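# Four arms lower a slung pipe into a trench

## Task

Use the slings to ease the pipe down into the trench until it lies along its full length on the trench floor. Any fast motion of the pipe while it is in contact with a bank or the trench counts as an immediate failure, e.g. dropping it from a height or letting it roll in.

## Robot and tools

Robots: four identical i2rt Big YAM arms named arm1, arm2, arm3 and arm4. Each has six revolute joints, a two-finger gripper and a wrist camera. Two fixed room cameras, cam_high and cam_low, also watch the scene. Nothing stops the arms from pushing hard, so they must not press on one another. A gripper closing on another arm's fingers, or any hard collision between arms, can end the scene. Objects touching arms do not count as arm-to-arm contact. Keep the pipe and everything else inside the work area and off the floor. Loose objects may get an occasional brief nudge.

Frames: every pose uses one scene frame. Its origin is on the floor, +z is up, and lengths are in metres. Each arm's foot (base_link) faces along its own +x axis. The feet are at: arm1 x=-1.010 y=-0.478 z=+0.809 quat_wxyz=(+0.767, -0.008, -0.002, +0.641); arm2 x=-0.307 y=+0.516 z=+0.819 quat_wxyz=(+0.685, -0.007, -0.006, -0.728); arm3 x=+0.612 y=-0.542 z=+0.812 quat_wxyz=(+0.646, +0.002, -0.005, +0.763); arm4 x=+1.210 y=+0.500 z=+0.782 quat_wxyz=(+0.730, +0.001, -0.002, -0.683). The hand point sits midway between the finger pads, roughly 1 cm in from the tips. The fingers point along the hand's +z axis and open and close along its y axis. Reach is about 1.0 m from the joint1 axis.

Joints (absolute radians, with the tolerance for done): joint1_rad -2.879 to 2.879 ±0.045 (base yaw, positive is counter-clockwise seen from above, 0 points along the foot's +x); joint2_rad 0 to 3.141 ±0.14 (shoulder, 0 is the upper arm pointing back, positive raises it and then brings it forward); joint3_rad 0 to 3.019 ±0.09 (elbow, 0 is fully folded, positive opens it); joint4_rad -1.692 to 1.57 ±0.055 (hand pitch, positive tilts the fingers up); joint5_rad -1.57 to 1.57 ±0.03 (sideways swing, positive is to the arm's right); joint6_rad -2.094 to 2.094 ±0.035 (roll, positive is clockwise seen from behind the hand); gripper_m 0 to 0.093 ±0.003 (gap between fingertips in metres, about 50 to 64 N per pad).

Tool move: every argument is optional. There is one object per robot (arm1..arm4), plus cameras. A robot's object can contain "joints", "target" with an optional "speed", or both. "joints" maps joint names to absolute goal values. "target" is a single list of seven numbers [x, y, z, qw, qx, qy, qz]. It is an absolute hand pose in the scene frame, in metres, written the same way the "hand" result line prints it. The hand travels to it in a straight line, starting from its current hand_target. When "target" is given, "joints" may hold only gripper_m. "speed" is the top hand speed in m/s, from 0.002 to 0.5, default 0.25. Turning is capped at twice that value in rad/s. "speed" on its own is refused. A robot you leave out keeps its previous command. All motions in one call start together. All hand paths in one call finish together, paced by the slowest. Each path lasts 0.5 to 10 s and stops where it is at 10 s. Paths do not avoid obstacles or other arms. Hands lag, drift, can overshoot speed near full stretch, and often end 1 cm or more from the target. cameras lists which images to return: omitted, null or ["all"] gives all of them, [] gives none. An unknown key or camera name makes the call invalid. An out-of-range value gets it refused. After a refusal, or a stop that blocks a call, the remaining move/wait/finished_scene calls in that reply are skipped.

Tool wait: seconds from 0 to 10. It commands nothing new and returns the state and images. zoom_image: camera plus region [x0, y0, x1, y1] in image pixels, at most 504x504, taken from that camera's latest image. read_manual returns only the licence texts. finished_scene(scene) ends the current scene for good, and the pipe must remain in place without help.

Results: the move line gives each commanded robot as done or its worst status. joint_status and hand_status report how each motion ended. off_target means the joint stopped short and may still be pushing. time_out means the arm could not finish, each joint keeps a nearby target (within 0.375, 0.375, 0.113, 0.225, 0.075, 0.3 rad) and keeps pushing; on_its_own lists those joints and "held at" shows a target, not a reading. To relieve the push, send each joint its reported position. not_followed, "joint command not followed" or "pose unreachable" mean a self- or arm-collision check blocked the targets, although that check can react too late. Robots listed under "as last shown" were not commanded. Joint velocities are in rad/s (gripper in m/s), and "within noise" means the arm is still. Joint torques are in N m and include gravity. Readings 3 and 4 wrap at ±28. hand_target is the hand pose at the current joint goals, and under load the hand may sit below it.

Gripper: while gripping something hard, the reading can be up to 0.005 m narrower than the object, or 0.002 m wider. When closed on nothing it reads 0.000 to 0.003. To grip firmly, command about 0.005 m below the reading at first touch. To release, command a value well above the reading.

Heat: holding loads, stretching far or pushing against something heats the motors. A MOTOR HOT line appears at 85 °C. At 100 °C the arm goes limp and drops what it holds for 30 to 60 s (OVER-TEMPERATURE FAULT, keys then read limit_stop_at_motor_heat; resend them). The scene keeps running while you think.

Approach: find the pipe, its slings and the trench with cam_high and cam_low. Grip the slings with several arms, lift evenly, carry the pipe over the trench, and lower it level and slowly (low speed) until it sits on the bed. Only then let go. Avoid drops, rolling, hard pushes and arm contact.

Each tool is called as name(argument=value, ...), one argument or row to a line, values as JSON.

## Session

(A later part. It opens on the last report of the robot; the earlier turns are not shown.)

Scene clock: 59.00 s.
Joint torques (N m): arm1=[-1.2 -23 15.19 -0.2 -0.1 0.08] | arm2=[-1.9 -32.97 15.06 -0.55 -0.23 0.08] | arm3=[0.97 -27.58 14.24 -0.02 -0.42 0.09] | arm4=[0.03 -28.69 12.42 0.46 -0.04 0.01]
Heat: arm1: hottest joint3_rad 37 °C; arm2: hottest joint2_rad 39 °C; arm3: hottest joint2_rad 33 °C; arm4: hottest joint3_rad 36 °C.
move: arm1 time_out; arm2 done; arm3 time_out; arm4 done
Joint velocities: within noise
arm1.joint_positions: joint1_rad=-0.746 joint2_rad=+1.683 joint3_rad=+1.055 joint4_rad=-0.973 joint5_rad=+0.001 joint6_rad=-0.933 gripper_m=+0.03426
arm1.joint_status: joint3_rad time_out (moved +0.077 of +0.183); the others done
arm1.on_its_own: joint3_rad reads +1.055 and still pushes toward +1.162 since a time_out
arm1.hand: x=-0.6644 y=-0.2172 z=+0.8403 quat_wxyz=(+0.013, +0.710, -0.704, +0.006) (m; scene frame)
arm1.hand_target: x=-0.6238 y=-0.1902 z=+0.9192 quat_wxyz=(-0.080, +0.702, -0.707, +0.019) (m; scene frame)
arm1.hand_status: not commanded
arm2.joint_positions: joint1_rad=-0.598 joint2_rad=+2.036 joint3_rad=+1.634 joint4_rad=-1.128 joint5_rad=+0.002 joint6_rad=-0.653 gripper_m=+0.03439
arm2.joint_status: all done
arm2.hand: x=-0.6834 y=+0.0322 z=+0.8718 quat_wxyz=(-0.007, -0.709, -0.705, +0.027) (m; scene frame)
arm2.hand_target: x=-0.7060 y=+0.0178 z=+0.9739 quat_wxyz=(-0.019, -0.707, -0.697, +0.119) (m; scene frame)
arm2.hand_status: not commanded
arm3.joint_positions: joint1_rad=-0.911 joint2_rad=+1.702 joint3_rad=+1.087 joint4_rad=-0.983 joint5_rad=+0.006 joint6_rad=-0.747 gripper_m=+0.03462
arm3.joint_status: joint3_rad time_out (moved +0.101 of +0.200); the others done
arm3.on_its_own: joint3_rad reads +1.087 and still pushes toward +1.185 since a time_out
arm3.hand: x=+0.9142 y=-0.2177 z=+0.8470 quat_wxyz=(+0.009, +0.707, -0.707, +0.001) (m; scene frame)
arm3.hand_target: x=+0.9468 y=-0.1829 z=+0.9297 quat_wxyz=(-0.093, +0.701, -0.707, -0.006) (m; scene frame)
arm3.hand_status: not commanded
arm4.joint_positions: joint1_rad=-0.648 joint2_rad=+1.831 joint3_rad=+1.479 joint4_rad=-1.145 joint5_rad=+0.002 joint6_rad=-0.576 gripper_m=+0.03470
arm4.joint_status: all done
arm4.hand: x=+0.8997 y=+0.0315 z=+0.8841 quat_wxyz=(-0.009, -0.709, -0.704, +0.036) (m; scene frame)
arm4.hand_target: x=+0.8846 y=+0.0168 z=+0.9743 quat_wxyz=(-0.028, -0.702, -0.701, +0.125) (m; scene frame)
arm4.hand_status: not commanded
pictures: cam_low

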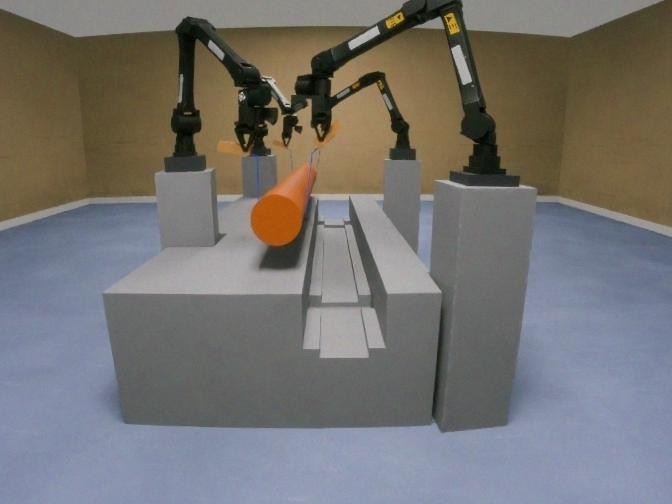

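move(
  arm1={"joints": {"joint1_rad": -0.689, "joint2_rad": 1.630, "joint3_rad": 1.229, "joint4_rad": -1.015, "joint6_rad": -0.859}},
  arm2={"joints": {"joint1_rad": -0.649, "joint2_rad": 1.847, "joint3_rad": 1.570, "joint4_rad": -1.088, "joint6_rad": -0.697}},
  arm3={"joints": {"joint1_rad": -0.852, "joint2_rad": 1.638, "joint3_rad": 1.267, "joint4_rad": -1.017, "joint6_rad": -0.679}},
  arm4={"joints": {"joint1_rad": -0.693, "joint2_rad": 1.641, "joint3_rad": 1.405, "joint4_rad": -1.100, "joint6_rad": -0.626}},
  cameras=["cam_low"],
)

move(
  arm1={"joints": {"joint1_rad": -0.634, "joint2_rad": 1.680, "joint3_rad": 1.302, "joint4_rad": -1.036, "joint6_rad": -0.804}},
  arm2={"joints": {"joint1_rad": -0.700, "joint2_rad": 1.799, "joint3_rad": 1.487, "joint4_rad": -1.059, "joint6_rad": -0.747}},
  arm3={"joints": {"joint1_rad": -0.806, "joint2_rad": 1.696, "joint3_rad": 1.352, "joint4_rad": -1.043, "joint6_rad": -0.633}},
  arm4={"joints": {"joint1_rad": -0.744, "joint2_rad": 1.586, "joint3_rad": 1.323, "joint4_rad": -1.079, "joint6_rad": -0.676}},
  cameras=["cam_low"],
)

Scene clock: 70.60 s.
Joint torques (N m): arm1=[-1.44 -19.84 15.95 0.14 -0.07 0.08] | arm2=[-1.08 -32.79 14.46 -0.44 -0.21 0.03] | arm3=[1.03 -26.64 14.89 0.13 -0.42 0.09] | arm4=[-0.21 -28.86 11.71 0.46 -0.03 -0.02]
Heat: arm1: hottest joint3_rad 44 °C; arm2: hottest joint2_rad 41 °C; arm3: hottest joint3_rad 35 °C; arm4: hottest joint3_rad 38 °C.
move: arm1 time_out; arm2 time_out; arm3 time_out; arm4 done
Joint velocities: within noise
arm1.joint_positions: joint1_rad=-0.679 joint2_rad=+1.685 joint3_rad=+1.115 joint4_rad=-1.004 joint5_rad=+0.000 joint6_rad=-0.868 gripper_m=+0.03426
arm1.joint_status: joint3_rad time_out (moved +0.060 of +0.174); the others done
arm1.on_its_own: joint3_rad reads +1.115 and still pushes toward +1.228 since a time_out
arm1.hand: x=-0.6681 y=-0.1814 z=+0.8580 quat_wxyz=(+0.000, +0.711, -0.703, +0.008) (m; scene frame)
arm1.hand_target: x=-0.6296 y=-0.1533 z=+0.9232 quat_wxyz=(-0.078, +0.702, -0.707, +0.014) (m; scene frame)
arm1.hand_status: not commanded
arm2.joint_positions: joint1_rad=-0.637 joint2_rad=+1.994 joint3_rad=+1.510 joint4_rad=-1.088 joint5_rad=+0.002 joint6_rad=-0.689 gripper_m=+0.03439
arm2.joint_status: joint2_rad time_out (moved -0.042 of -0.189); the others done
arm2.on_its_own: joint2_rad reads +1.994 and still pushes toward +1.847 since a time_out
arm2.hand: x=-0.6788 y=+0.0750 z=+0.8522 quat_wxyz=(-0.005, -0.711, -0.703, +0.007) (m; scene frame)
arm2.hand_target: x=-0.7036 y=+0.0577 z=+0.9593 quat_wxyz=(-0.014, -0.708, -0.698, +0.109) (m; scene frame)
arm2.hand_status: not commanded
arm3.joint_positions: joint1_rad=-0.849 joint2_rad=+1.722 joint3_rad=+1.164 joint4_rad=-1.019 joint5_rad=+0.006 joint6_rad=-0.685 gripper_m=+0.03462
arm3.joint_status: joint3_rad time_out (moved +0.077 of +0.180); the others done
arm3.on_its_own: joint3_rad reads +1.164 and still pushes toward +1.267 since a time_out
arm3.hand: x=+0.9087 y=-0.1806 z=+0.8629 quat_wxyz=(-0.002, +0.708, -0.706, +0.001) (m; scene frame)
arm3.hand_target: x=+0.9390 y=-0.1453 z=+0.9402 quat_wxyz=(-0.095, +0.701, -0.707, -0.012) (m; scene frame)
arm3.hand_status: not commanded
arm4.joint_positions: joint1_rad=-0.686 joint2_rad=+1.780 joint3_rad=+1.347 joint4_rad=-1.103 joint5_rad=+0.001 joint6_rad=-0.612 gripper_m=+0.03470
arm4.joint_status: all done
arm4.hand: x=+0.9052 y=+0.0754 z=+0.8626 quat_wxyz=(-0.005, -0.710, -0.704, +0.017) (m; scene frame)
arm4.hand_target: x=+0.8889 y=+0.0593 z=+0.9566 quat_wxyz=(-0.021, -0.703, -0.702, +0.115) (m; scene frame)
arm4.hand_status: not commanded
pictures: cam_low

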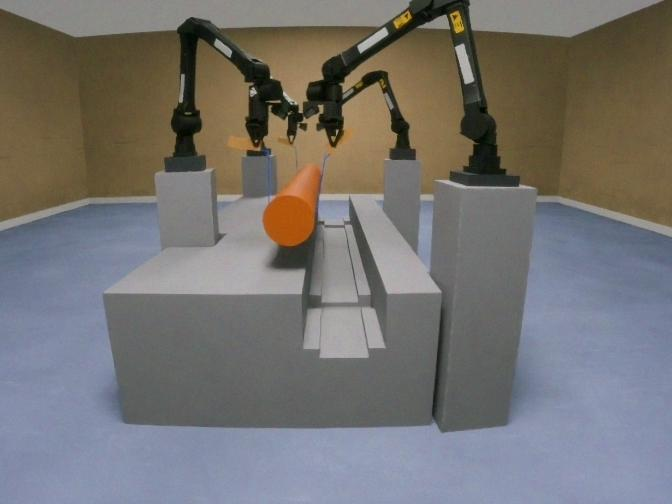

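not run: a stop came earlier in this reply.

move(
  arm1={"joints": {"joint1_rad": -0.580, "joint2_rad": 1.730, "joint3_rad": 1.376, "joint4_rad": -1.057, "joint6_rad": -0.750}},
  arm2={"joints": {"joint1_rad": -0.750, "joint2_rad": 1.749, "joint3_rad": 1.401, "joint4_rad": -1.027, "joint6_rad": -0.795}},
  arm3={"joints": {"joint1_rad": -0.761, "joint2_rad": 1.755, "joint3_rad": 1.440, "joint4_rad": -1.070, "joint6_rad": -0.588}},
  arm4={"joints": {"joint1_rad": -0.795, "joint2_rad": 1.529, "joint3_rad": 1.236, "joint4_rad": -1.057, "joint6_rad": -0.726}},
  cameras=["cam_low"],
)

Scene clock: 77.77 s.
Joint torques (N m): arm1=[-1.85 -23.24 15.61 0.02 0.01 0.07] | arm2=[-1.08 -28.16 14.34 -0.28 -0.13 0.07] | arm3=[0.91 -31.79 14.6 -0.05 -0.34 0.08] | arm4=[-0.03 -23.94 11.78 0.42 -0.01 0]
Heat: arm1: hottest joint3_rad 46 °C; arm2: hottest joint2_rad 42 °C; arm3: hottest joint3_rad 37 °C; arm4: hottest joint3_rad 39 °C.
move: arm1 time_out; arm2 done; arm3 time_out; arm4 done
Joint velocities: within noise
arm1.joint_positions: joint1_rad=-0.567 joint2_rad=+1.805 joint3_rad=+1.266 joint4_rad=-1.045 joint5_rad=+0.000 joint6_rad=-0.759 gripper_m=+0.03426
arm1.joint_status: joint3_rad time_out (moved +0.151 of +0.261); the others done
arm1.on_its_own: joint3_rad reads +1.266 and still pushes toward +1.376 since a time_out
arm1.hand: x=-0.6712 y=-0.1105 z=+0.8513 quat_wxyz=(+0.005, +0.712, -0.702, +0.008) (m; scene frame)
arm1.hand_target: x=-0.6360 y=-0.0807 z=+0.9288 quat_wxyz=(-0.081, +0.702, -0.707, +0.006) (m; scene frame)
arm1.hand_status: not commanded
arm2.joint_positions: joint1_rad=-0.744 joint2_rad=+1.867 joint3_rad=+1.339 joint4_rad=-1.031 joint5_rad=-0.001 joint6_rad=-0.789 gripper_m=+0.03439
arm2.joint_status: all done
arm2.hand: x=-0.6894 y=+0.1498 z=+0.8610 quat_wxyz=(-0.006, -0.713, -0.701, +0.012) (m; scene frame)
arm2.hand_target: x=-0.7150 y=+0.1311 z=+0.9464 quat_wxyz=(-0.004, -0.709, -0.697, +0.104) (m; scene frame)
arm2.hand_status: not commanded
arm3.joint_positions: joint1_rad=-0.758 joint2_rad=+1.861 joint3_rad=+1.344 joint4_rad=-1.070 joint5_rad=+0.004 joint6_rad=-0.594 gripper_m=+0.03462
arm3.joint_status: joint3_rad time_out (moved +0.180 of +0.276); the others done
arm3.on_its_own: joint3_rad reads +1.344 and still pushes toward +1.440 since a time_out
arm3.hand: x=+0.9049 y=-0.1094 z=+0.8564 quat_wxyz=(+0.003, +0.708, -0.707, +0.001) (m; scene frame)
arm3.hand_target: x=+0.9299 y=-0.0750 z=+0.9480 quat_wxyz=(-0.096, +0.701, -0.706, -0.020) (m; scene frame)
arm3.hand_status: not commanded
arm4.joint_positions: joint1_rad=-0.793 joint2_rad=+1.641 joint3_rad=+1.176 joint4_rad=-1.062 joint5_rad=+0.000 joint6_rad=-0.712 gripper_m=+0.03470
arm4.joint_status: all done
arm4.hand: x=+0.8978 y=+0.1503 z=+0.8681 quat_wxyz=(-0.004, -0.712, -0.702, +0.021) (m; scene frame)
arm4.hand_target: x=+0.8800 y=+0.1326 z=+0.9429 quat_wxyz=(-0.009, -0.704, -0.701, +0.109) (m; scene frame)
arm4.hand_status: not commanded
pictures: cam_low

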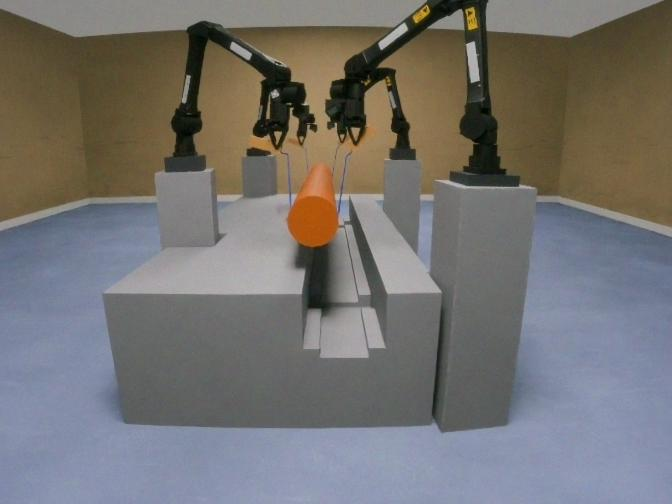

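move(
  arm1={"joints": {"joint1_rad": -0.496, "joint2_rad": 1.825, "joint3_rad": 1.565, "joint4_rad": -1.118, "joint6_rad": -0.666}},
  arm2={"joints": {"joint1_rad": -0.855, "joint2_rad": 1.656, "joint3_rad": 1.253, "joint4_rad": -0.982, "joint6_rad": -0.900}},
  arm3={"joints": {"joint1_rad": -0.693, "joint2_rad": 1.878, "joint3_rad": 1.652, "joint4_rad": -1.139, "joint6_rad": -0.521}},
  arm4={"joints": {"joint1_rad": -0.907, "joint2_rad": 1.431, "joint3_rad": 1.099, "joint4_rad": -1.029, "joint6_rad": -0.838}},
  cameras=["cam_low"],
)

Scene clock: 88.60 s.
Joint torques (N m): arm1=[-1.9 -25.93 16.28 0.31 0.23 0.11] | arm2=[-1.44 -25.35 14.12 -0.27 -0.38 0.08] | arm3=[0.67 -35.6 14.43 0.09 -0.27 0.09] | arm4=[0.09 -21.36 11.95 0.36 -0.18 0]
Heat: arm1: hottest joint3_rad 47 °C; arm2: hottest joint3_rad 45 °C; arm3: hottest joint3_rad 41 °C; arm4: hottest joint3_rad 40 °C.
move: arm1 time_out; arm2 done; arm3 time_out; arm4 done
Joint velocities: within noise
arm1.joint_positions: joint1_rad=-0.482 joint2_rad=+1.909 joint3_rad=+1.456 joint4_rad=-1.111 joint5_rad=-0.005 joint6_rad=-0.676 gripper_m=+0.03425
arm1.joint_status: joint3_rad time_out (moved +0.190 of +0.299); the others done
arm1.on_its_own: joint3_rad reads +1.456 and still pushes toward +1.565 since a time_out
arm1.hand: x=-0.6703 y=-0.0376 z=+0.8618 quat_wxyz=(-0.005, +0.713, -0.701, +0.005) (m; scene frame)
arm1.hand_target: x=-0.6380 y=-0.0092 z=+0.9502 quat_wxyz=(-0.097, +0.702, -0.706, -0.003) (m; scene frame)
arm1.hand_status: not commanded
arm2.joint_positions: joint1_rad=-0.846 joint2_rad=+1.761 joint3_rad=+1.193 joint4_rad=-0.984 joint5_rad=+0.005 joint6_rad=-0.895 gripper_m=+0.03439
arm2.joint_status: all done
arm2.hand: x=-0.6911 y=+0.2183 z=+0.8635 quat_wxyz=(-0.002, -0.712, -0.702, +0.016) (m; scene frame)
arm2.hand_target: x=-0.7185 y=+0.2029 z=+0.9362 quat_wxyz=(+0.006, -0.710, -0.697, +0.099) (m; scene frame)
arm2.hand_status: not commanded
arm3.joint_positions: joint1_rad=-0.687 joint2_rad=+1.996 joint3_rad=+1.561 joint4_rad=-1.142 joint5_rad=+0.002 joint6_rad=-0.527 gripper_m=+0.03462
arm3.joint_status: joint3_rad time_out (moved +0.217 of +0.308); the others done
arm3.on_its_own: joint3_rad reads +1.561 and still pushes toward +1.652 since a time_out
arm3.hand: x=+0.9040 y=-0.0364 z=+0.8581 quat_wxyz=(-0.002, +0.709, -0.705, +0.000) (m; scene frame)
arm3.hand_target: x=+0.9259 y=-0.0054 z=+0.9627 quat_wxyz=(-0.104, +0.700, -0.706, -0.029) (m; scene frame)
arm3.hand_status: not commanded
arm4.joint_positions: joint1_rad=-0.904 joint2_rad=+1.533 joint3_rad=+1.036 joint4_rad=-1.035 joint5_rad=+0.006 joint6_rad=-0.825 gripper_m=+0.03470
arm4.joint_status: all done
arm4.hand: x=+0.8959 y=+0.2197 z=+0.8650 quat_wxyz=(+0.001, -0.711, -0.703, +0.018) (m; scene frame)
arm4.hand_target: x=+0.8743 y=+0.2013 z=+0.9314 quat_wxyz=(+0.003, -0.704, -0.702, +0.104) (m; scene frame)
arm4.hand_status: not commanded
pictures: cam_low

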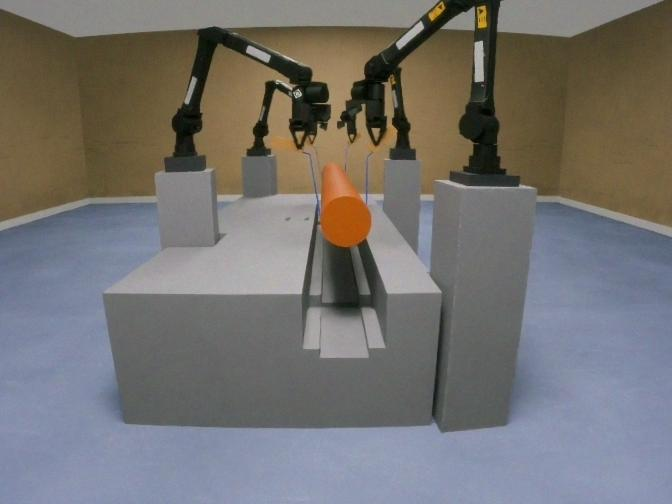

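zoom_image(
  camera="cam_low",
  region=[290, 150, 400, 260],
)

wait(
  seconds=0.2,
  cameras=["cam_low", "cam_high"],
)

zoom_image(
  camera="cam_low",
  region=[290, 150, 400, 260],
)

Scaled by 4.582.

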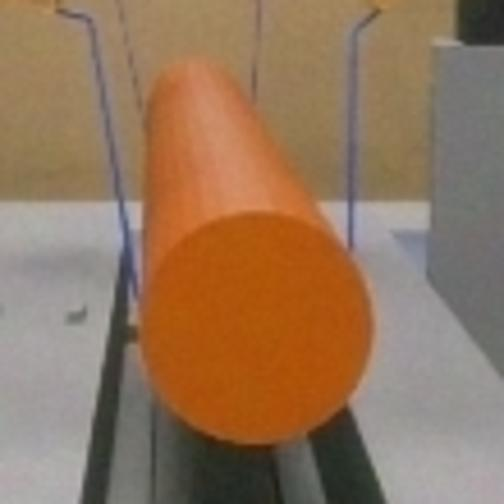

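Scene clock: 91.93 s.
Joint torques (N m): arm1=[-1.26 -27.11 15.98 0.17 0.15 0.11] | arm2=[-1.73 -25.52 13.89 -0.4 -0.21 0.08] | arm3=[0.62 -35.78 14.41 0.23 -0.25 0.08] | arm4=[0.21 -21.01 11.9 0.5 -0.08 0.01]
Heat: arm1: hottest joint3_rad 47 °C; arm2: hottest joint3_rad 46 °C; arm3: hottest joint3_rad 43 °C; arm4: hottest joint3_rad 40 °C.
Joint velocities: within noise
arm1.joint_positions: joint1_rad=-0.482 joint2_rad=+1.909 joint3_rad=+1.456 joint4_rad=-1.111 joint5_rad=-0.004 joint6_rad=-0.676 gripper_m=+0.03425
arm1.joint_status: joint3_rad time_out (moved +0.190 of +0.299); the others done
arm1.on_its_own: joint3_rad reads +1.456 and still pushes toward +1.565 since a time_out
arm1.hand: x=-0.6701 y=-0.0377 z=+0.8618 quat_wxyz=(-0.005, +0.713, -0.701, +0.006) (m; scene frame)
arm1.hand_target: x=-0.6380 y=-0.0092 z=+0.9502 quat_wxyz=(-0.097, +0.701, -0.706, -0.003) (m; scene frame)
arm1.hand_status: not commanded
arm2.joint_positions: joint1_rad=-0.846 joint2_rad=+1.761 joint3_rad=+1.193 joint4_rad=-0.984 joint5_rad=+0.001 joint6_rad=-0.895 gripper_m=+0.03439
arm2.joint_status: all done
arm2.hand: x=-0.6906 y=+0.2177 z=+0.8635 quat_wxyz=(-0.004, -0.712, -0.702, +0.016) (m; scene frame)
arm2.hand_target: x=-0.7185 y=+0.2029 z=+0.9362 quat_wxyz=(+0.006, -0.710, -0.697, +0.099) (m; scene frame)
arm2.hand_status: not commanded
arm3.joint_positions: joint1_rad=-0.687 joint2_rad=+1.996 joint3_rad=+1.561 joint4_rad=-1.142 joint5_rad=+0.002 joint6_rad=-0.527 gripper_m=+0.03462
arm3.joint_status: joint3_rad time_out (moved +0.217 of +0.308); the others done
arm3.on_its_own: joint3_rad reads +1.561 and still pushes toward +1.652 since a time_out
arm3.hand: x=+0.9040 y=-0.0364 z=+0.8581 quat_wxyz=(-0.002, +0.709, -0.705, +0.000) (m; scene frame)
arm3.hand_target: x=+0.9259 y=-0.0054 z=+0.9627 quat_wxyz=(-0.104, +0.701, -0.705, -0.029) (m; scene frame)
arm3.hand_status: not commanded
arm4.joint_positions: joint1_rad=-0.904 joint2_rad=+1.533 joint3_rad=+1.036 joint4_rad=-1.035 joint5_rad=+0.002 joint6_rad=-0.825 gripper_m=+0.03470
arm4.joint_status: all done
arm4.hand: x=+0.8964 y=+0.2191 z=+0.8650 quat_wxyz=(-0.001, -0.711, -0.703, +0.019) (m; scene frame)
arm4.hand_target: x=+0.8743 y=+0.2013 z=+0.9314 quat_wxyz=(+0.003, -0.705, -0.702, +0.104) (m; scene frame)
arm4.hand_status: not commanded
wait: 0.20 s; at rest by 0.10 s
pictures: cam_high, cam_low

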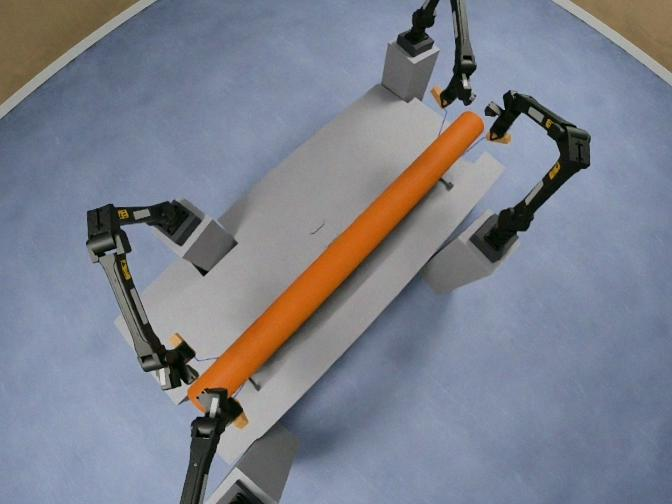

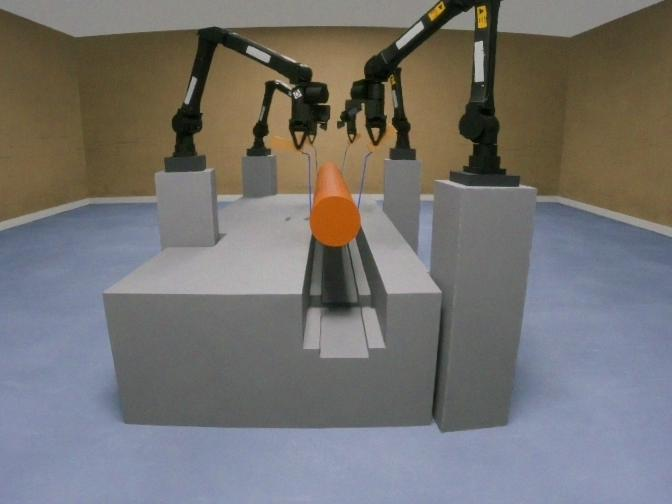

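Scaled by 4.582.

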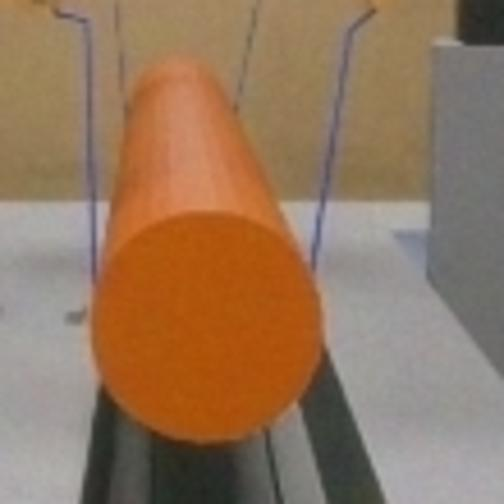

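wait(
  seconds=0.1,
  cameras=["cam_low"],
)

zoom_image(
  camera="cam_low",
  region=[290, 150, 400, 260],
)

wait(
  seconds=0.3,
  cameras=["cam_low"],
)

zoom_image(
  camera="cam_low",
  region=[290, 150, 400, 260],
)

Scene clock: 95.70 s.
Joint torques (N m): arm1=[-1.79 -26.99 16.01 0.17 0.17 0.1] | arm2=[-1.49 -25.47 13.82 -0.38 -0.17 0.08] | arm3=[0.73 -35.66 14.5 0.16 -0.25 0.08] | arm4=[0.09 -20.89 12 0.43 -0.06 0.01]
Heat: arm1: hottest joint3_rad 48 °C; arm2: hottest joint3_rad 47 °C; arm3: hottest joint3_rad 44 °C; arm4: hottest joint3_rad 41 °C.
Joint velocities: within noise
arm1.joint_positions: joint1_rad=-0.482 joint2_rad=+1.909 joint3_rad=+1.456 joint4_rad=-1.111 joint5_rad=-0.004 joint6_rad=-0.676 gripper_m=+0.03425
arm1.joint_status: joint3_rad time_out (moved +0.190 of +0.299); the others done
arm1.on_its_own: joint3_rad reads +1.456 and still pushes toward +1.565 since a time_out
arm1.hand: x=-0.6701 y=-0.0377 z=+0.8618 quat_wxyz=(-0.005, +0.713, -0.701, +0.006) (m; scene frame)
arm1.hand_target: x=-0.6380 y=-0.0093 z=+0.9502 quat_wxyz=(-0.097, +0.701, -0.706, -0.003) (m; scene frame)
arm1.hand_status: not commanded
arm2.joint_positions: joint1_rad=-0.846 joint2_rad=+1.761 joint3_rad=+1.193 joint4_rad=-0.984 joint5_rad=+0.001 joint6_rad=-0.895 gripper_m=+0.03439
arm2.joint_status: all done
arm2.hand: x=-0.6906 y=+0.2177 z=+0.8635 quat_wxyz=(-0.004, -0.712, -0.702, +0.016) (m; scene frame)
arm2.hand_target: x=-0.7185 y=+0.2029 z=+0.9362 quat_wxyz=(+0.006, -0.710, -0.697, +0.099) (m; scene frame)
arm2.hand_status: not commanded
arm3.joint_positions: joint1_rad=-0.687 joint2_rad=+1.996 joint3_rad=+1.561 joint4_rad=-1.142 joint5_rad=+0.002 joint6_rad=-0.527 gripper_m=+0.03462
arm3.joint_status: joint3_rad time_out (moved +0.217 of +0.308); the others done
arm3.on_its_own: joint3_rad reads +1.561 and still pushes toward +1.652 since a time_out
arm3.hand: x=+0.9040 y=-0.0364 z=+0.8581 quat_wxyz=(-0.002, +0.709, -0.705, +0.000) (m; scene frame)
arm3.hand_target: x=+0.9259 y=-0.0054 z=+0.9627 quat_wxyz=(-0.104, +0.701, -0.705, -0.029) (m; scene frame)
arm3.hand_status: not commanded
arm4.joint_positions: joint1_rad=-0.904 joint2_rad=+1.533 joint3_rad=+1.036 joint4_rad=-1.035 joint5_rad=+0.002 joint6_rad=-0.825 gripper_m=+0.03470
arm4.joint_status: all done
arm4.hand: x=+0.8964 y=+0.2191 z=+0.8650 quat_wxyz=(-0.001, -0.711, -0.703, +0.019) (m; scene frame)
arm4.hand_target: x=+0.8743 y=+0.2013 z=+0.9314 quat_wxyz=(+0.003, -0.705, -0.702, +0.104) (m; scene frame)
arm4.hand_status: not commanded
wait: 0.10 s; at rest from the start
pictures: cam_low

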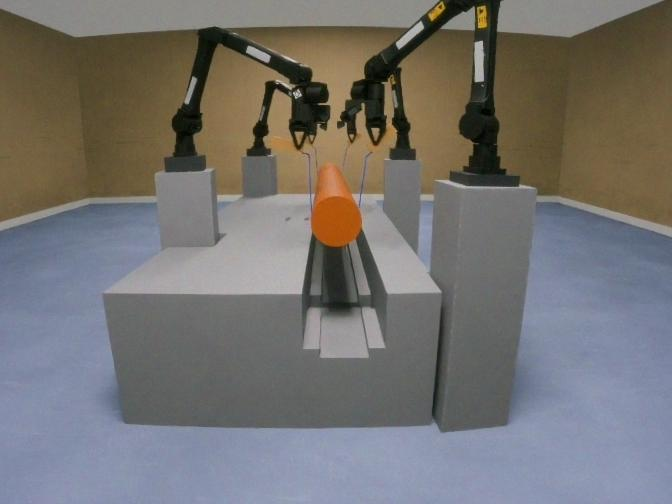

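Scaled by 4.582.

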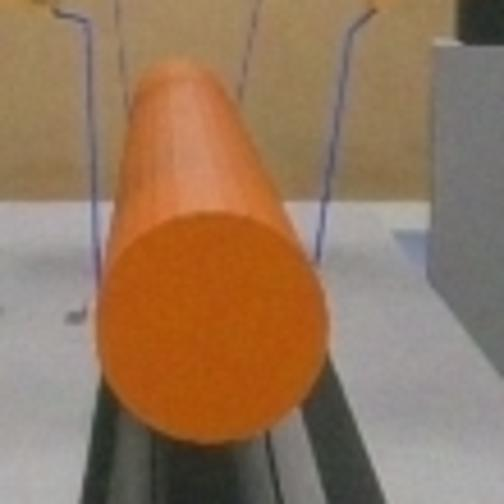

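Scene clock: 96.00 s.
Joint torques (N m): arm1=[-1.38 -26.81 15.99 0.38 0.17 0.08] | arm2=[-1.26 -25.64 13.97 -0.31 -0.3 0.08] | arm3=[0.73 -35.66 14.46 0.14 -0.25 0.09] | arm4=[0.09 -20.95 11.89 0.49 -0.17 0.01]
Heat: arm1: hottest joint3_rad 48 °C; arm2: hottest joint3_rad 47 °C; arm3: hottest joint3_rad 44 °C; arm4: hottest joint3_rad 41 °C.
Joint velocities: within noise
arm1.joint_positions: joint1_rad=-0.482 joint2_rad=+1.909 joint3_rad=+1.456 joint4_rad=-1.111 joint5_rad=-0.005 joint6_rad=-0.676 gripper_m=+0.03425
arm1.joint_status: joint3_rad time_out (moved +0.190 of +0.299); the others done
arm1.on_its_own: joint3_rad reads +1.456 and still pushes toward +1.565 since a time_out
arm1.hand: x=-0.6702 y=-0.0376 z=+0.8618 quat_wxyz=(-0.005, +0.713, -0.701, +0.005) (m; scene frame)
arm1.hand_target: x=-0.6380 y=-0.0092 z=+0.9502 quat_wxyz=(-0.097, +0.701, -0.706, -0.003) (m; scene frame)
arm1.hand_status: not commanded
arm2.joint_positions: joint1_rad=-0.846 joint2_rad=+1.761 joint3_rad=+1.193 joint4_rad=-0.984 joint5_rad=+0.004 joint6_rad=-0.895 gripper_m=+0.03439
arm2.joint_status: all done
arm2.hand: x=-0.6910 y=+0.2181 z=+0.8635 quat_wxyz=(-0.003, -0.712, -0.702, +0.016) (m; scene frame)
arm2.hand_target: x=-0.7185 y=+0.2029 z=+0.9362 quat_wxyz=(+0.006, -0.710, -0.697, +0.099) (m; scene frame)
arm2.hand_status: not commanded
arm3.joint_positions: joint1_rad=-0.687 joint2_rad=+1.996 joint3_rad=+1.561 joint4_rad=-1.142 joint5_rad=+0.002 joint6_rad=-0.527 gripper_m=+0.03462
arm3.joint_status: joint3_rad time_out (moved +0.217 of +0.308); the others done
arm3.on_its_own: joint3_rad reads +1.561 and still pushes toward +1.652 since a time_out
arm3.hand: x=+0.9040 y=-0.0364 z=+0.8581 quat_wxyz=(-0.002, +0.709, -0.705, +0.000) (m; scene frame)
arm3.hand_target: x=+0.9259 y=-0.0054 z=+0.9627 quat_wxyz=(-0.104, +0.701, -0.705, -0.029) (m; scene frame)
arm3.hand_status: not commanded
arm4.joint_positions: joint1_rad=-0.904 joint2_rad=+1.533 joint3_rad=+1.036 joint4_rad=-1.035 joint5_rad=+0.005 joint6_rad=-0.825 gripper_m=+0.03470
arm4.joint_status: all done
arm4.hand: x=+0.8960 y=+0.2196 z=+0.8650 quat_wxyz=(+0.001, -0.711, -0.703, +0.018) (m; scene frame)
arm4.hand_target: x=+0.8743 y=+0.2013 z=+0.9314 quat_wxyz=(+0.003, -0.705, -0.702, +0.104) (m; scene frame)
arm4.hand_status: not commanded
wait: 0.30 s; no rest
pictures: cam_low

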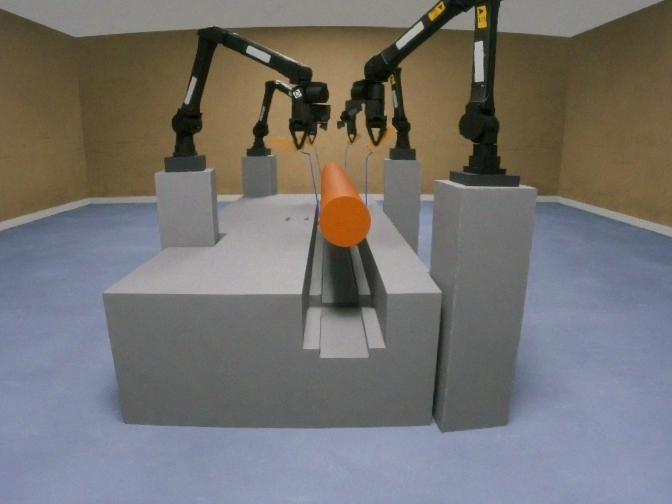

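Scaled by 4.582.

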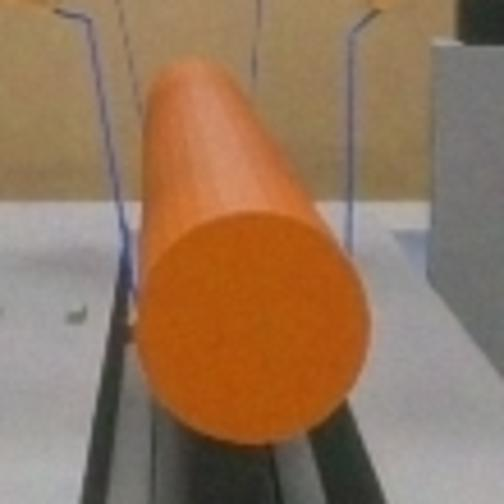

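wait(
  seconds=0.1,
  cameras=["cam_low"],
)

zoom_image(
  camera="cam_low",
  region=[290, 150, 400, 260],
)

wait(
  seconds=0.2,
  cameras=["cam_low"],
)

zoom_image(
  camera="cam_low",
  region=[290, 150, 400, 260],
)

Scene clock: 121.77 s.
Joint torques (N m): arm1=[-1.85 -26.4 15.95 0.31 0.12 0.11] | arm2=[-1.26 -25.58 14.06 -0.31 -0.24 0.08] | arm3=[0.5 -35.84 14.46 0.14 -0.25 0.1] | arm4=[0.03 -20.95 11.89 0.5 -0.11 0.01]
Heat: arm1: hottest joint3_rad 51 °C; arm2: hottest joint3_rad 51 °C; arm3: hottest joint3_rad 52 °C; arm4: hottest joint3_rad 43 °C.
Joint velocities: within noise
arm1.joint_positions: joint1_rad=-0.482 joint2_rad=+1.909 joint3_rad=+1.456 joint4_rad=-1.111 joint5_rad=-0.005 joint6_rad=-0.676 gripper_m=+0.03425
arm1.joint_status: joint3_rad time_out (moved +0.190 of +0.299); the others done
arm1.on_its_own: joint3_rad reads +1.456 and still pushes toward +1.565 since a time_out
arm1.hand: x=-0.6702 y=-0.0376 z=+0.8618 quat_wxyz=(-0.005, +0.713, -0.701, +0.005) (m; scene frame)
arm1.hand_target: x=-0.6380 y=-0.0092 z=+0.9502 quat_wxyz=(-0.097, +0.701, -0.706, -0.003) (m; scene frame)
arm1.hand_status: not commanded
arm2.joint_positions: joint1_rad=-0.846 joint2_rad=+1.761 joint3_rad=+1.193 joint4_rad=-0.984 joint5_rad=+0.002 joint6_rad=-0.895 gripper_m=+0.03439
arm2.joint_status: all done
arm2.hand: x=-0.6908 y=+0.2179 z=+0.8635 quat_wxyz=(-0.003, -0.712, -0.702, +0.016) (m; scene frame)
arm2.hand_target: x=-0.7184 y=+0.2028 z=+0.9362 quat_wxyz=(+0.006, -0.710, -0.697, +0.099) (m; scene frame)
arm2.hand_status: not commanded
arm3.joint_positions: joint1_rad=-0.687 joint2_rad=+1.996 joint3_rad=+1.561 joint4_rad=-1.142 joint5_rad=+0.002 joint6_rad=-0.527 gripper_m=+0.03462
arm3.joint_status: joint3_rad time_out (moved +0.217 of +0.308); the others done
arm3.on_its_own: joint3_rad reads +1.561 and still pushes toward +1.652 since a time_out
arm3.hand: x=+0.9040 y=-0.0364 z=+0.8581 quat_wxyz=(-0.002, +0.709, -0.705, +0.000) (m; scene frame)
arm3.hand_target: x=+0.9259 y=-0.0054 z=+0.9627 quat_wxyz=(-0.104, +0.701, -0.705, -0.029) (m; scene frame)
arm3.hand_status: not commanded
arm4.joint_positions: joint1_rad=-0.904 joint2_rad=+1.533 joint3_rad=+1.036 joint4_rad=-1.035 joint5_rad=+0.003 joint6_rad=-0.825 gripper_m=+0.03470
arm4.joint_status: all done
arm4.hand: x=+0.8962 y=+0.2194 z=+0.8650 quat_wxyz=(+0.000, -0.711, -0.703, +0.018) (m; scene frame)
arm4.hand_target: x=+0.8743 y=+0.2013 z=+0.9314 quat_wxyz=(+0.003, -0.705, -0.702, +0.104) (m; scene frame)
arm4.hand_status: not commanded
wait: 0.10 s; at rest from the start
pictures: cam_low

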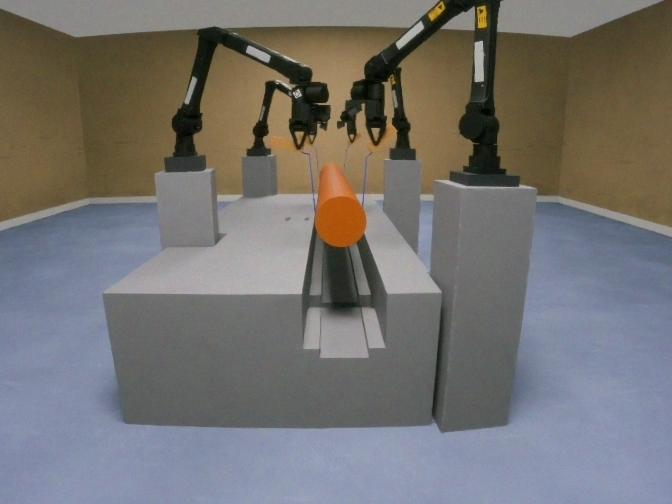

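Scaled by 4.582.

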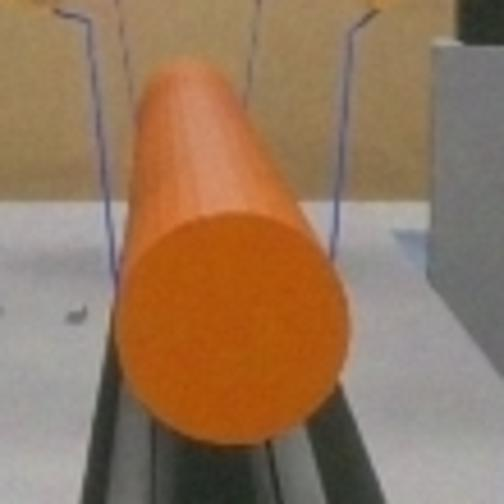

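Scene clock: 121.97 s.
Joint torques (N m): arm1=[-1.9 -26.58 15.99 0.28 0.14 0.07] | arm2=[-1.38 -25.52 14.09 -0.31 -0.24 0.08] | arm3=[0.62 -35.66 14.42 0.13 -0.25 0.08] | arm4=[0.09 -20.95 11.95 0.46 -0.11 0.01]
Heat: arm1: hottest joint3_rad 51 °C; arm2: hottest joint3_rad 51 °C; arm3: hottest joint3_rad 52 °C; arm4: hottest joint3_rad 43 °C.
Joint velocities: within noise
arm1.joint_positions: joint1_rad=-0.482 joint2_rad=+1.909 joint3_rad=+1.456 joint4_rad=-1.111 joint5_rad=-0.005 joint6_rad=-0.676 gripper_m=+0.03425
arm1.joint_status: joint3_rad time_out (moved +0.190 of +0.299); the others done
arm1.on_its_own: joint3_rad reads +1.456 and still pushes toward +1.565 since a time_out
arm1.hand: x=-0.6702 y=-0.0376 z=+0.8618 quat_wxyz=(-0.005, +0.713, -0.701, +0.005) (m; scene frame)
arm1.hand_target: x=-0.6380 y=-0.0092 z=+0.9502 quat_wxyz=(-0.097, +0.701, -0.706, -0.003) (m; scene frame)
arm1.hand_status: not commanded
arm2.joint_positions: joint1_rad=-0.846 joint2_rad=+1.761 joint3_rad=+1.193 joint4_rad=-0.984 joint5_rad=+0.002 joint6_rad=-0.895 gripper_m=+0.03439
arm2.joint_status: all done
arm2.hand: x=-0.6908 y=+0.2179 z=+0.8635 quat_wxyz=(-0.003, -0.712, -0.702, +0.016) (m; scene frame)
arm2.hand_target: x=-0.7184 y=+0.2028 z=+0.9362 quat_wxyz=(+0.006, -0.710, -0.697, +0.099) (m; scene frame)
arm2.hand_status: not commanded
arm3.joint_positions: joint1_rad=-0.687 joint2_rad=+1.996 joint3_rad=+1.561 joint4_rad=-1.142 joint5_rad=+0.002 joint6_rad=-0.527 gripper_m=+0.03462
arm3.joint_status: joint3_rad time_out (moved +0.217 of +0.308); the others done
arm3.on_its_own: joint3_rad reads +1.561 and still pushes toward +1.652 since a time_out
arm3.hand: x=+0.9040 y=-0.0364 z=+0.8581 quat_wxyz=(-0.002, +0.709, -0.705, +0.000) (m; scene frame)
arm3.hand_target: x=+0.9259 y=-0.0054 z=+0.9627 quat_wxyz=(-0.104, +0.701, -0.705, -0.029) (m; scene frame)
arm3.hand_status: not commanded
arm4.joint_positions: joint1_rad=-0.904 joint2_rad=+1.533 joint3_rad=+1.036 joint4_rad=-1.035 joint5_rad=+0.003 joint6_rad=-0.825 gripper_m=+0.03470
arm4.joint_status: all done
arm4.hand: x=+0.8962 y=+0.2194 z=+0.8650 quat_wxyz=(+0.000, -0.711, -0.703, +0.018) (m; scene frame)
arm4.hand_target: x=+0.8743 y=+0.2013 z=+0.9314 quat_wxyz=(+0.003, -0.705, -0.702, +0.104) (m; scene frame)
arm4.hand_status: not commanded
wait: 0.20 s; no rest
pictures: cam_low

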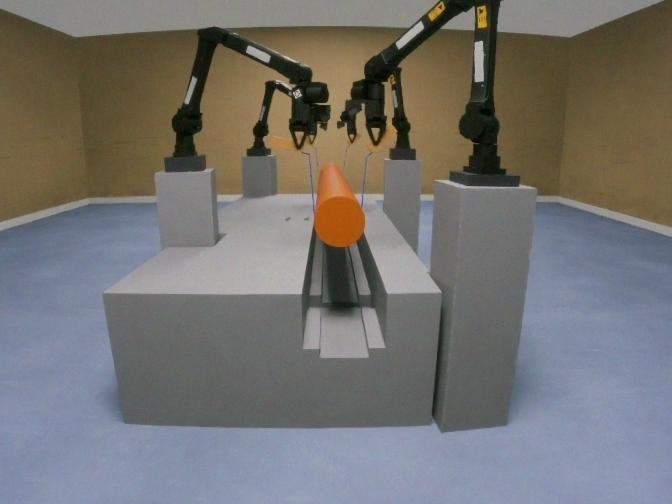

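Scaled by 4.582.

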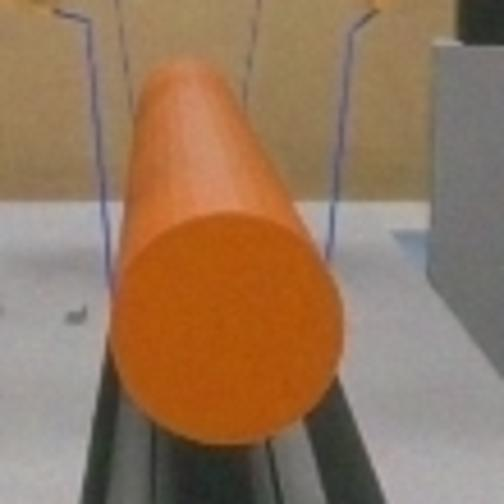

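move(
  arm1={"joints": {"joint1_rad": -0.481, "joint2_rad": 1.895, "joint3_rad": 1.550, "joint4_rad": -1.038, "joint6_rad": -0.651}},
  arm2={"joints": {"joint1_rad": -0.875, "joint2_rad": 1.702, "joint3_rad": 1.191, "joint4_rad": -0.873, "joint6_rad": -0.920}},
  arm3={"joints": {"joint1_rad": -0.685, "joint2_rad": 1.936, "joint3_rad": 1.626, "joint4_rad": -1.054, "joint6_rad": -0.513}},
  arm4={"joints": {"joint1_rad": -0.914, "joint2_rad": 1.481, "joint3_rad": 1.040, "joint4_rad": -0.921, "joint6_rad": -0.845}},
  cameras=["cam_low"],
)

zoom_image(
  camera="cam_low",
  region=[290, 150, 400, 260],
)

Scene clock: 135.73 s.
Joint torques (N m): arm1=[-0.91 -27.34 14.54 0.73 0.16 0.11] | arm2=[-2.32 -25.93 12.85 0.06 -0.27 0.08] | arm3=[1.32 -36.25 12.36 0.53 -0.26 0.1] | arm4=[-0.32 -20.13 10.82 0.94 -0.13 0]
Heat: arm1: hottest joint3_rad 52 °C; arm2: hottest joint3_rad 52 °C; arm3: hottest joint3_rad 54 °C; arm4: hottest joint3_rad 43 °C.
move: arm1 time_out; arm2 done; arm3 done; arm4 done
Joint velocities: within noise
arm1.joint_positions: joint1_rad=-0.474 joint2_rad=+1.984 joint3_rad=+1.456 joint4_rad=-1.039 joint5_rad=-0.005 joint6_rad=-0.662 gripper_m=+0.03424
arm1.joint_status: joint3_rad time_out (moved +0.000 of +0.094); the others done
arm1.on_its_own: joint3_rad reads +1.456 and still pushes toward +1.550 since a time_out
arm1.hand: x=-0.6666 y=-0.0275 z=+0.8211 quat_wxyz=(-0.003, +0.710, -0.704, +0.006) (m; scene frame)
arm1.hand_target: x=-0.6364 y=+0.0064 z=+0.9067 quat_wxyz=(-0.095, +0.702, -0.706, -0.004) (m; scene frame)
arm1.hand_status: not commanded
arm2.joint_positions: joint1_rad=-0.853 joint2_rad=+1.811 joint3_rad=+1.138 joint4_rad=-0.885 joint5_rad=+0.002 joint6_rad=-0.914 gripper_m=+0.03439
arm2.joint_status: all done
arm2.hand: x=-0.6873 y=+0.2243 z=+0.8232 quat_wxyz=(-0.003, -0.707, -0.707, +0.013) (m; scene frame)
arm2.hand_target: x=-0.7239 y=+0.2109 z=+0.8941 quat_wxyz=(+0.008, -0.710, -0.697, +0.099) (m; scene frame)
arm2.hand_status: not commanded
arm3.joint_positions: joint1_rad=-0.687 joint2_rad=+2.053 joint3_rad=+1.560 joint4_rad=-1.066 joint5_rad=+0.002 joint6_rad=-0.521 gripper_m=+0.03462
arm3.joint_status: all done
arm3.hand: x=+0.9102 y=-0.0254 z=+0.8256 quat_wxyz=(-0.011, +0.707, -0.707, -0.003) (m; scene frame)
arm3.hand_target: x=+0.9274 y=+0.0072 z=+0.9210 quat_wxyz=(-0.104, +0.700, -0.705, -0.030) (m; scene frame)
arm3.hand_status: not commanded
arm4.joint_positions: joint1_rad=-0.904 joint2_rad=+1.572 joint3_rad=+0.986 joint4_rad=-0.939 joint5_rad=+0.004 joint6_rad=-0.832 gripper_m=+0.03470
arm4.joint_status: all done
arm4.hand: x=+0.8970 y=+0.2200 z=+0.8335 quat_wxyz=(+0.001, -0.709, -0.705, +0.022) (m; scene frame)
arm4.hand_target: x=+0.8700 y=+0.2015 z=+0.8914 quat_wxyz=(+0.004, -0.705, -0.702, +0.103) (m; scene frame)
arm4.hand_status: not commanded
pictures: cam_low

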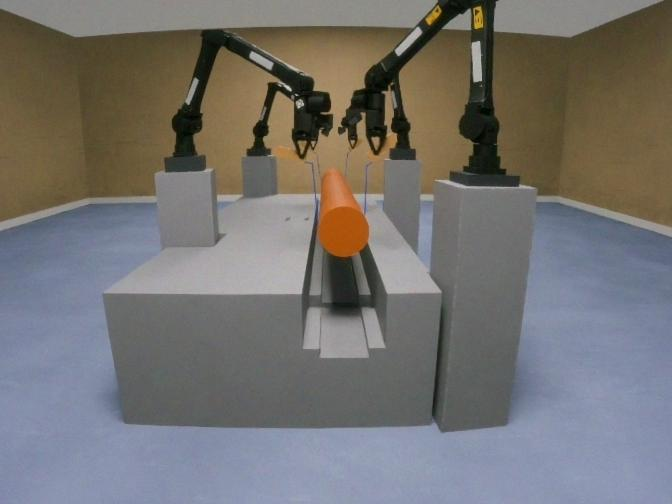

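Scaled by 4.582.

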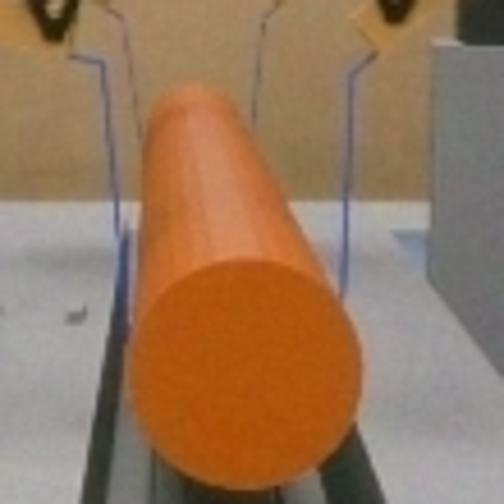

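move(
  arm1={"joints": {"joint2_rad": 1.956, "joint3_rad": 1.475, "joint4_rad": -0.930}},
  arm2={"joints": {"joint2_rad": 1.772, "joint3_rad": 1.159, "joint4_rad": -0.771}},
  arm3={"joints": {"joint2_rad": 1.991, "joint3_rad": 1.545, "joint4_rad": -0.941}},
  arm4={"joints": {"joint2_rad": 1.551, "joint3_rad": 0.997, "joint4_rad": -0.809}},
  cameras=["cam_low"],
)

move(
  arm1={"joints": {"joint2_rad": 2.021, "joint3_rad": 1.443, "joint4_rad": -0.848}},
  arm2={"joints": {"joint2_rad": 1.848, "joint3_rad": 1.140, "joint4_rad": -0.676}},
  arm3={"joints": {"joint2_rad": 2.054, "joint3_rad": 1.519, "joint4_rad": -0.859}},
  arm4={"joints": {"joint2_rad": 1.628, "joint3_rad": 0.968, "joint4_rad": -0.702}},
  cameras=["cam_low"],
)

zoom_image(
  camera="cam_low",
  region=[290, 180, 400, 290],
)

Scene clock: 141.90 s.
Joint torques (N m): arm1=[-1.08 -27.63 11.23 0.65 0.16 0.11] | arm2=[-2.32 -25.99 11.64 0.12 -0.28 0.07] | arm3=[1.32 -36.07 11.22 0.55 -0.25 0.09] | arm4=[-0.26 -21.6 10.19 0.9 -0.1 0.01]
Heat: arm1: hottest joint3_rad 53 °C; arm2: hottest joint3_rad 51 °C; arm3: hottest joint3_rad 54 °C; arm4: hottest joint3_rad 43 °C.
move: arm1 done; arm2 done; arm3 done; arm4 done
Joint velocities: within noise
arm1.joint_positions: joint1_rad=-0.474 joint2_rad=+2.050 joint3_rad=+1.421 joint4_rad=-0.934 joint5_rad=-0.005 joint6_rad=-0.661 gripper_m=+0.03424
arm1.joint_status: all done
arm1.hand: x=-0.6661 y=-0.0273 z=+0.7742 quat_wxyz=(-0.005, +0.711, -0.704, +0.005) (m; scene frame)
arm1.hand_target: x=-0.6402 y=-0.0001 z=+0.8458 quat_wxyz=(-0.081, +0.703, -0.707, -0.002) (m; scene frame)
arm1.hand_status: not commanded
arm2.joint_positions: joint1_rad=-0.853 joint2_rad=+1.879 joint3_rad=+1.109 joint4_rad=-0.785 joint5_rad=+0.003 joint6_rad=-0.914 gripper_m=+0.03439
arm2.joint_status: all done
arm2.hand: x=-0.6875 y=+0.2236 z=+0.7840 quat_wxyz=(-0.003, -0.707, -0.707, +0.014) (m; scene frame)
arm2.hand_target: x=-0.7278 y=+0.2075 z=+0.8520 quat_wxyz=(+0.008, -0.710, -0.697, +0.099) (m; scene frame)
arm2.hand_status: not commanded
arm3.joint_positions: joint1_rad=-0.687 joint2_rad=+2.104 joint3_rad=+1.487 joint4_rad=-0.952 joint5_rad=+0.002 joint6_rad=-0.520 gripper_m=+0.03462
arm3.joint_status: all done
arm3.hand: x=+0.9043 y=-0.0355 z=+0.7728 quat_wxyz=(-0.006, +0.706, -0.708, -0.002) (m; scene frame)
arm3.hand_target: x=+0.9242 y=+0.0018 z=+0.8602 quat_wxyz=(-0.093, +0.701, -0.706, -0.027) (m; scene frame)
arm3.hand_status: not commanded
arm4.joint_positions: joint1_rad=-0.904 joint2_rad=+1.654 joint3_rad=+0.943 joint4_rad=-0.825 joint5_rad=+0.003 joint6_rad=-0.833 gripper_m=+0.03470
arm4.joint_status: all done
arm4.hand: x=+0.8975 y=+0.2200 z=+0.7885 quat_wxyz=(+0.000, -0.709, -0.705, +0.017) (m; scene frame)
arm4.hand_target: x=+0.8658 y=+0.1975 z=+0.8502 quat_wxyz=(+0.004, -0.705, -0.702, +0.103) (m; scene frame)
arm4.hand_status: not commanded
pictures: cam_low

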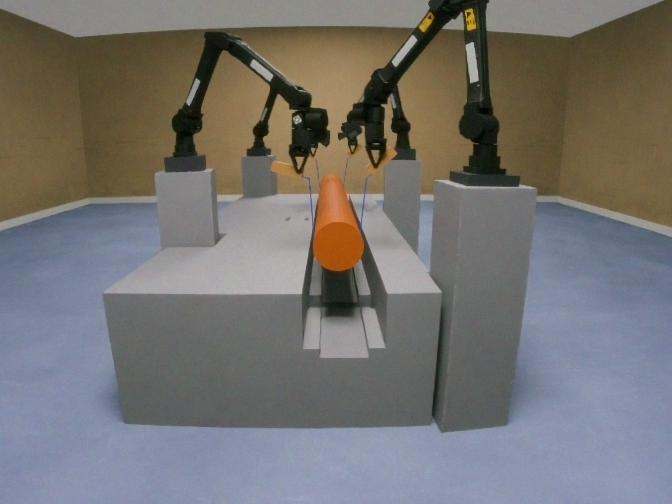

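Scene clock: 142.90 s.
Joint torques (N m): arm1=[-1.14 -27.81 10.37 0.83 0.15 0.12] | arm2=[-2.9 -27.05 10.88 0.16 -0.27 0.08] | arm3=[1.38 -35.49 10.5 0.66 -0.25 0.1] | arm4=[-0.32 -22.18 9.24 0.9 -0.11 0.02]
Heat: arm1: hottest joint3_rad 53 °C; arm2: hottest joint3_rad 51 °C; arm3: hottest joint3_rad 53 °C; arm4: hottest joint3_rad 43 °C.
move: arm1 done; arm2 done; arm3 done; arm4 done
Joint velocities: within noise
arm1.joint_positions: joint1_rad=-0.474 joint2_rad=+2.108 joint3_rad=+1.394 joint4_rad=-0.854 joint5_rad=-0.005 joint6_rad=-0.661 gripper_m=+0.03424
arm1.joint_status: all done
arm1.hand: x=-0.6680 y=-0.0309 z=+0.7344 quat_wxyz=(-0.003, +0.711, -0.704, +0.006) (m; scene frame)
arm1.hand_target: x=-0.6404 y=-0.0017 z=+0.7996 quat_wxyz=(-0.074, +0.703, -0.708, -0.001) (m; scene frame)
arm1.hand_status: not commanded
arm2.joint_positions: joint1_rad=-0.854 joint2_rad=+1.955 joint3_rad=+1.095 joint4_rad=-0.690 joint5_rad=+0.002 joint6_rad=-0.915 gripper_m=+0.03439
arm2.joint_status: all done
arm2.hand: x=-0.6891 y=+0.2219 z=+0.7461 quat_wxyz=(-0.003, -0.707, -0.707, +0.017) (m; scene frame)
arm2.hand_target: x=-0.7313 y=+0.2041 z=+0.8116 quat_wxyz=(+0.008, -0.710, -0.697, +0.099) (m; scene frame)
arm2.hand_status: not commanded
arm3.joint_positions: joint1_rad=-0.687 joint2_rad=+2.161 joint3_rad=+1.466 joint4_rad=-0.873 joint5_rad=+0.002 joint6_rad=-0.520 gripper_m=+0.03462
arm3.joint_status: all done
arm3.hand: x=+0.9036 y=-0.0365 z=+0.7345 quat_wxyz=(-0.006, +0.706, -0.708, -0.002) (m; scene frame)
arm3.hand_target: x=+0.9252 y=+0.0039 z=+0.8159 quat_wxyz=(-0.090, +0.702, -0.706, -0.026) (m; scene frame)
arm3.hand_status: not commanded
arm4.joint_positions: joint1_rad=-0.904 joint2_rad=+1.728 joint3_rad=+0.920 joint4_rad=-0.719 joint5_rad=+0.003 joint6_rad=-0.833 gripper_m=+0.03470
arm4.joint_status: all done
arm4.hand: x=+0.8949 y=+0.2174 z=+0.7533 quat_wxyz=(+0.000, -0.709, -0.705, +0.021) (m; scene frame)
arm4.hand_target: x=+0.8612 y=+0.1932 z=+0.8111 quat_wxyz=(+0.004, -0.704, -0.702, +0.103) (m; scene frame)
arm4.hand_status: not commanded
pictures: cam_low

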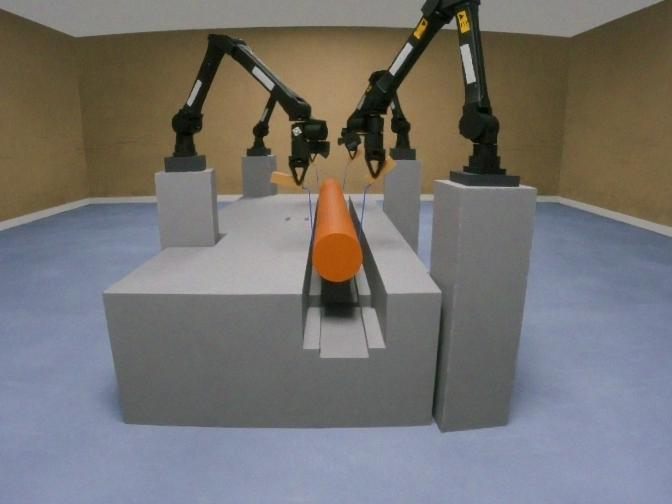

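Scaled by 4.582.

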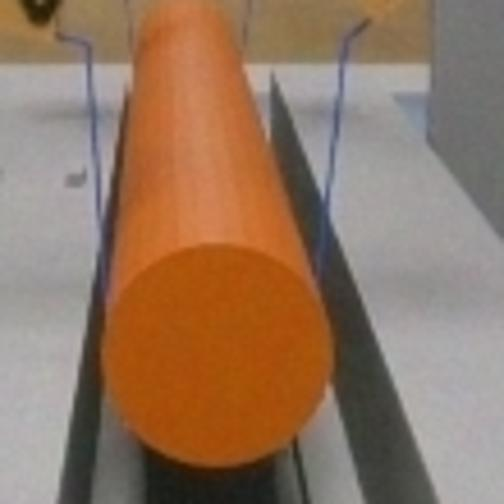

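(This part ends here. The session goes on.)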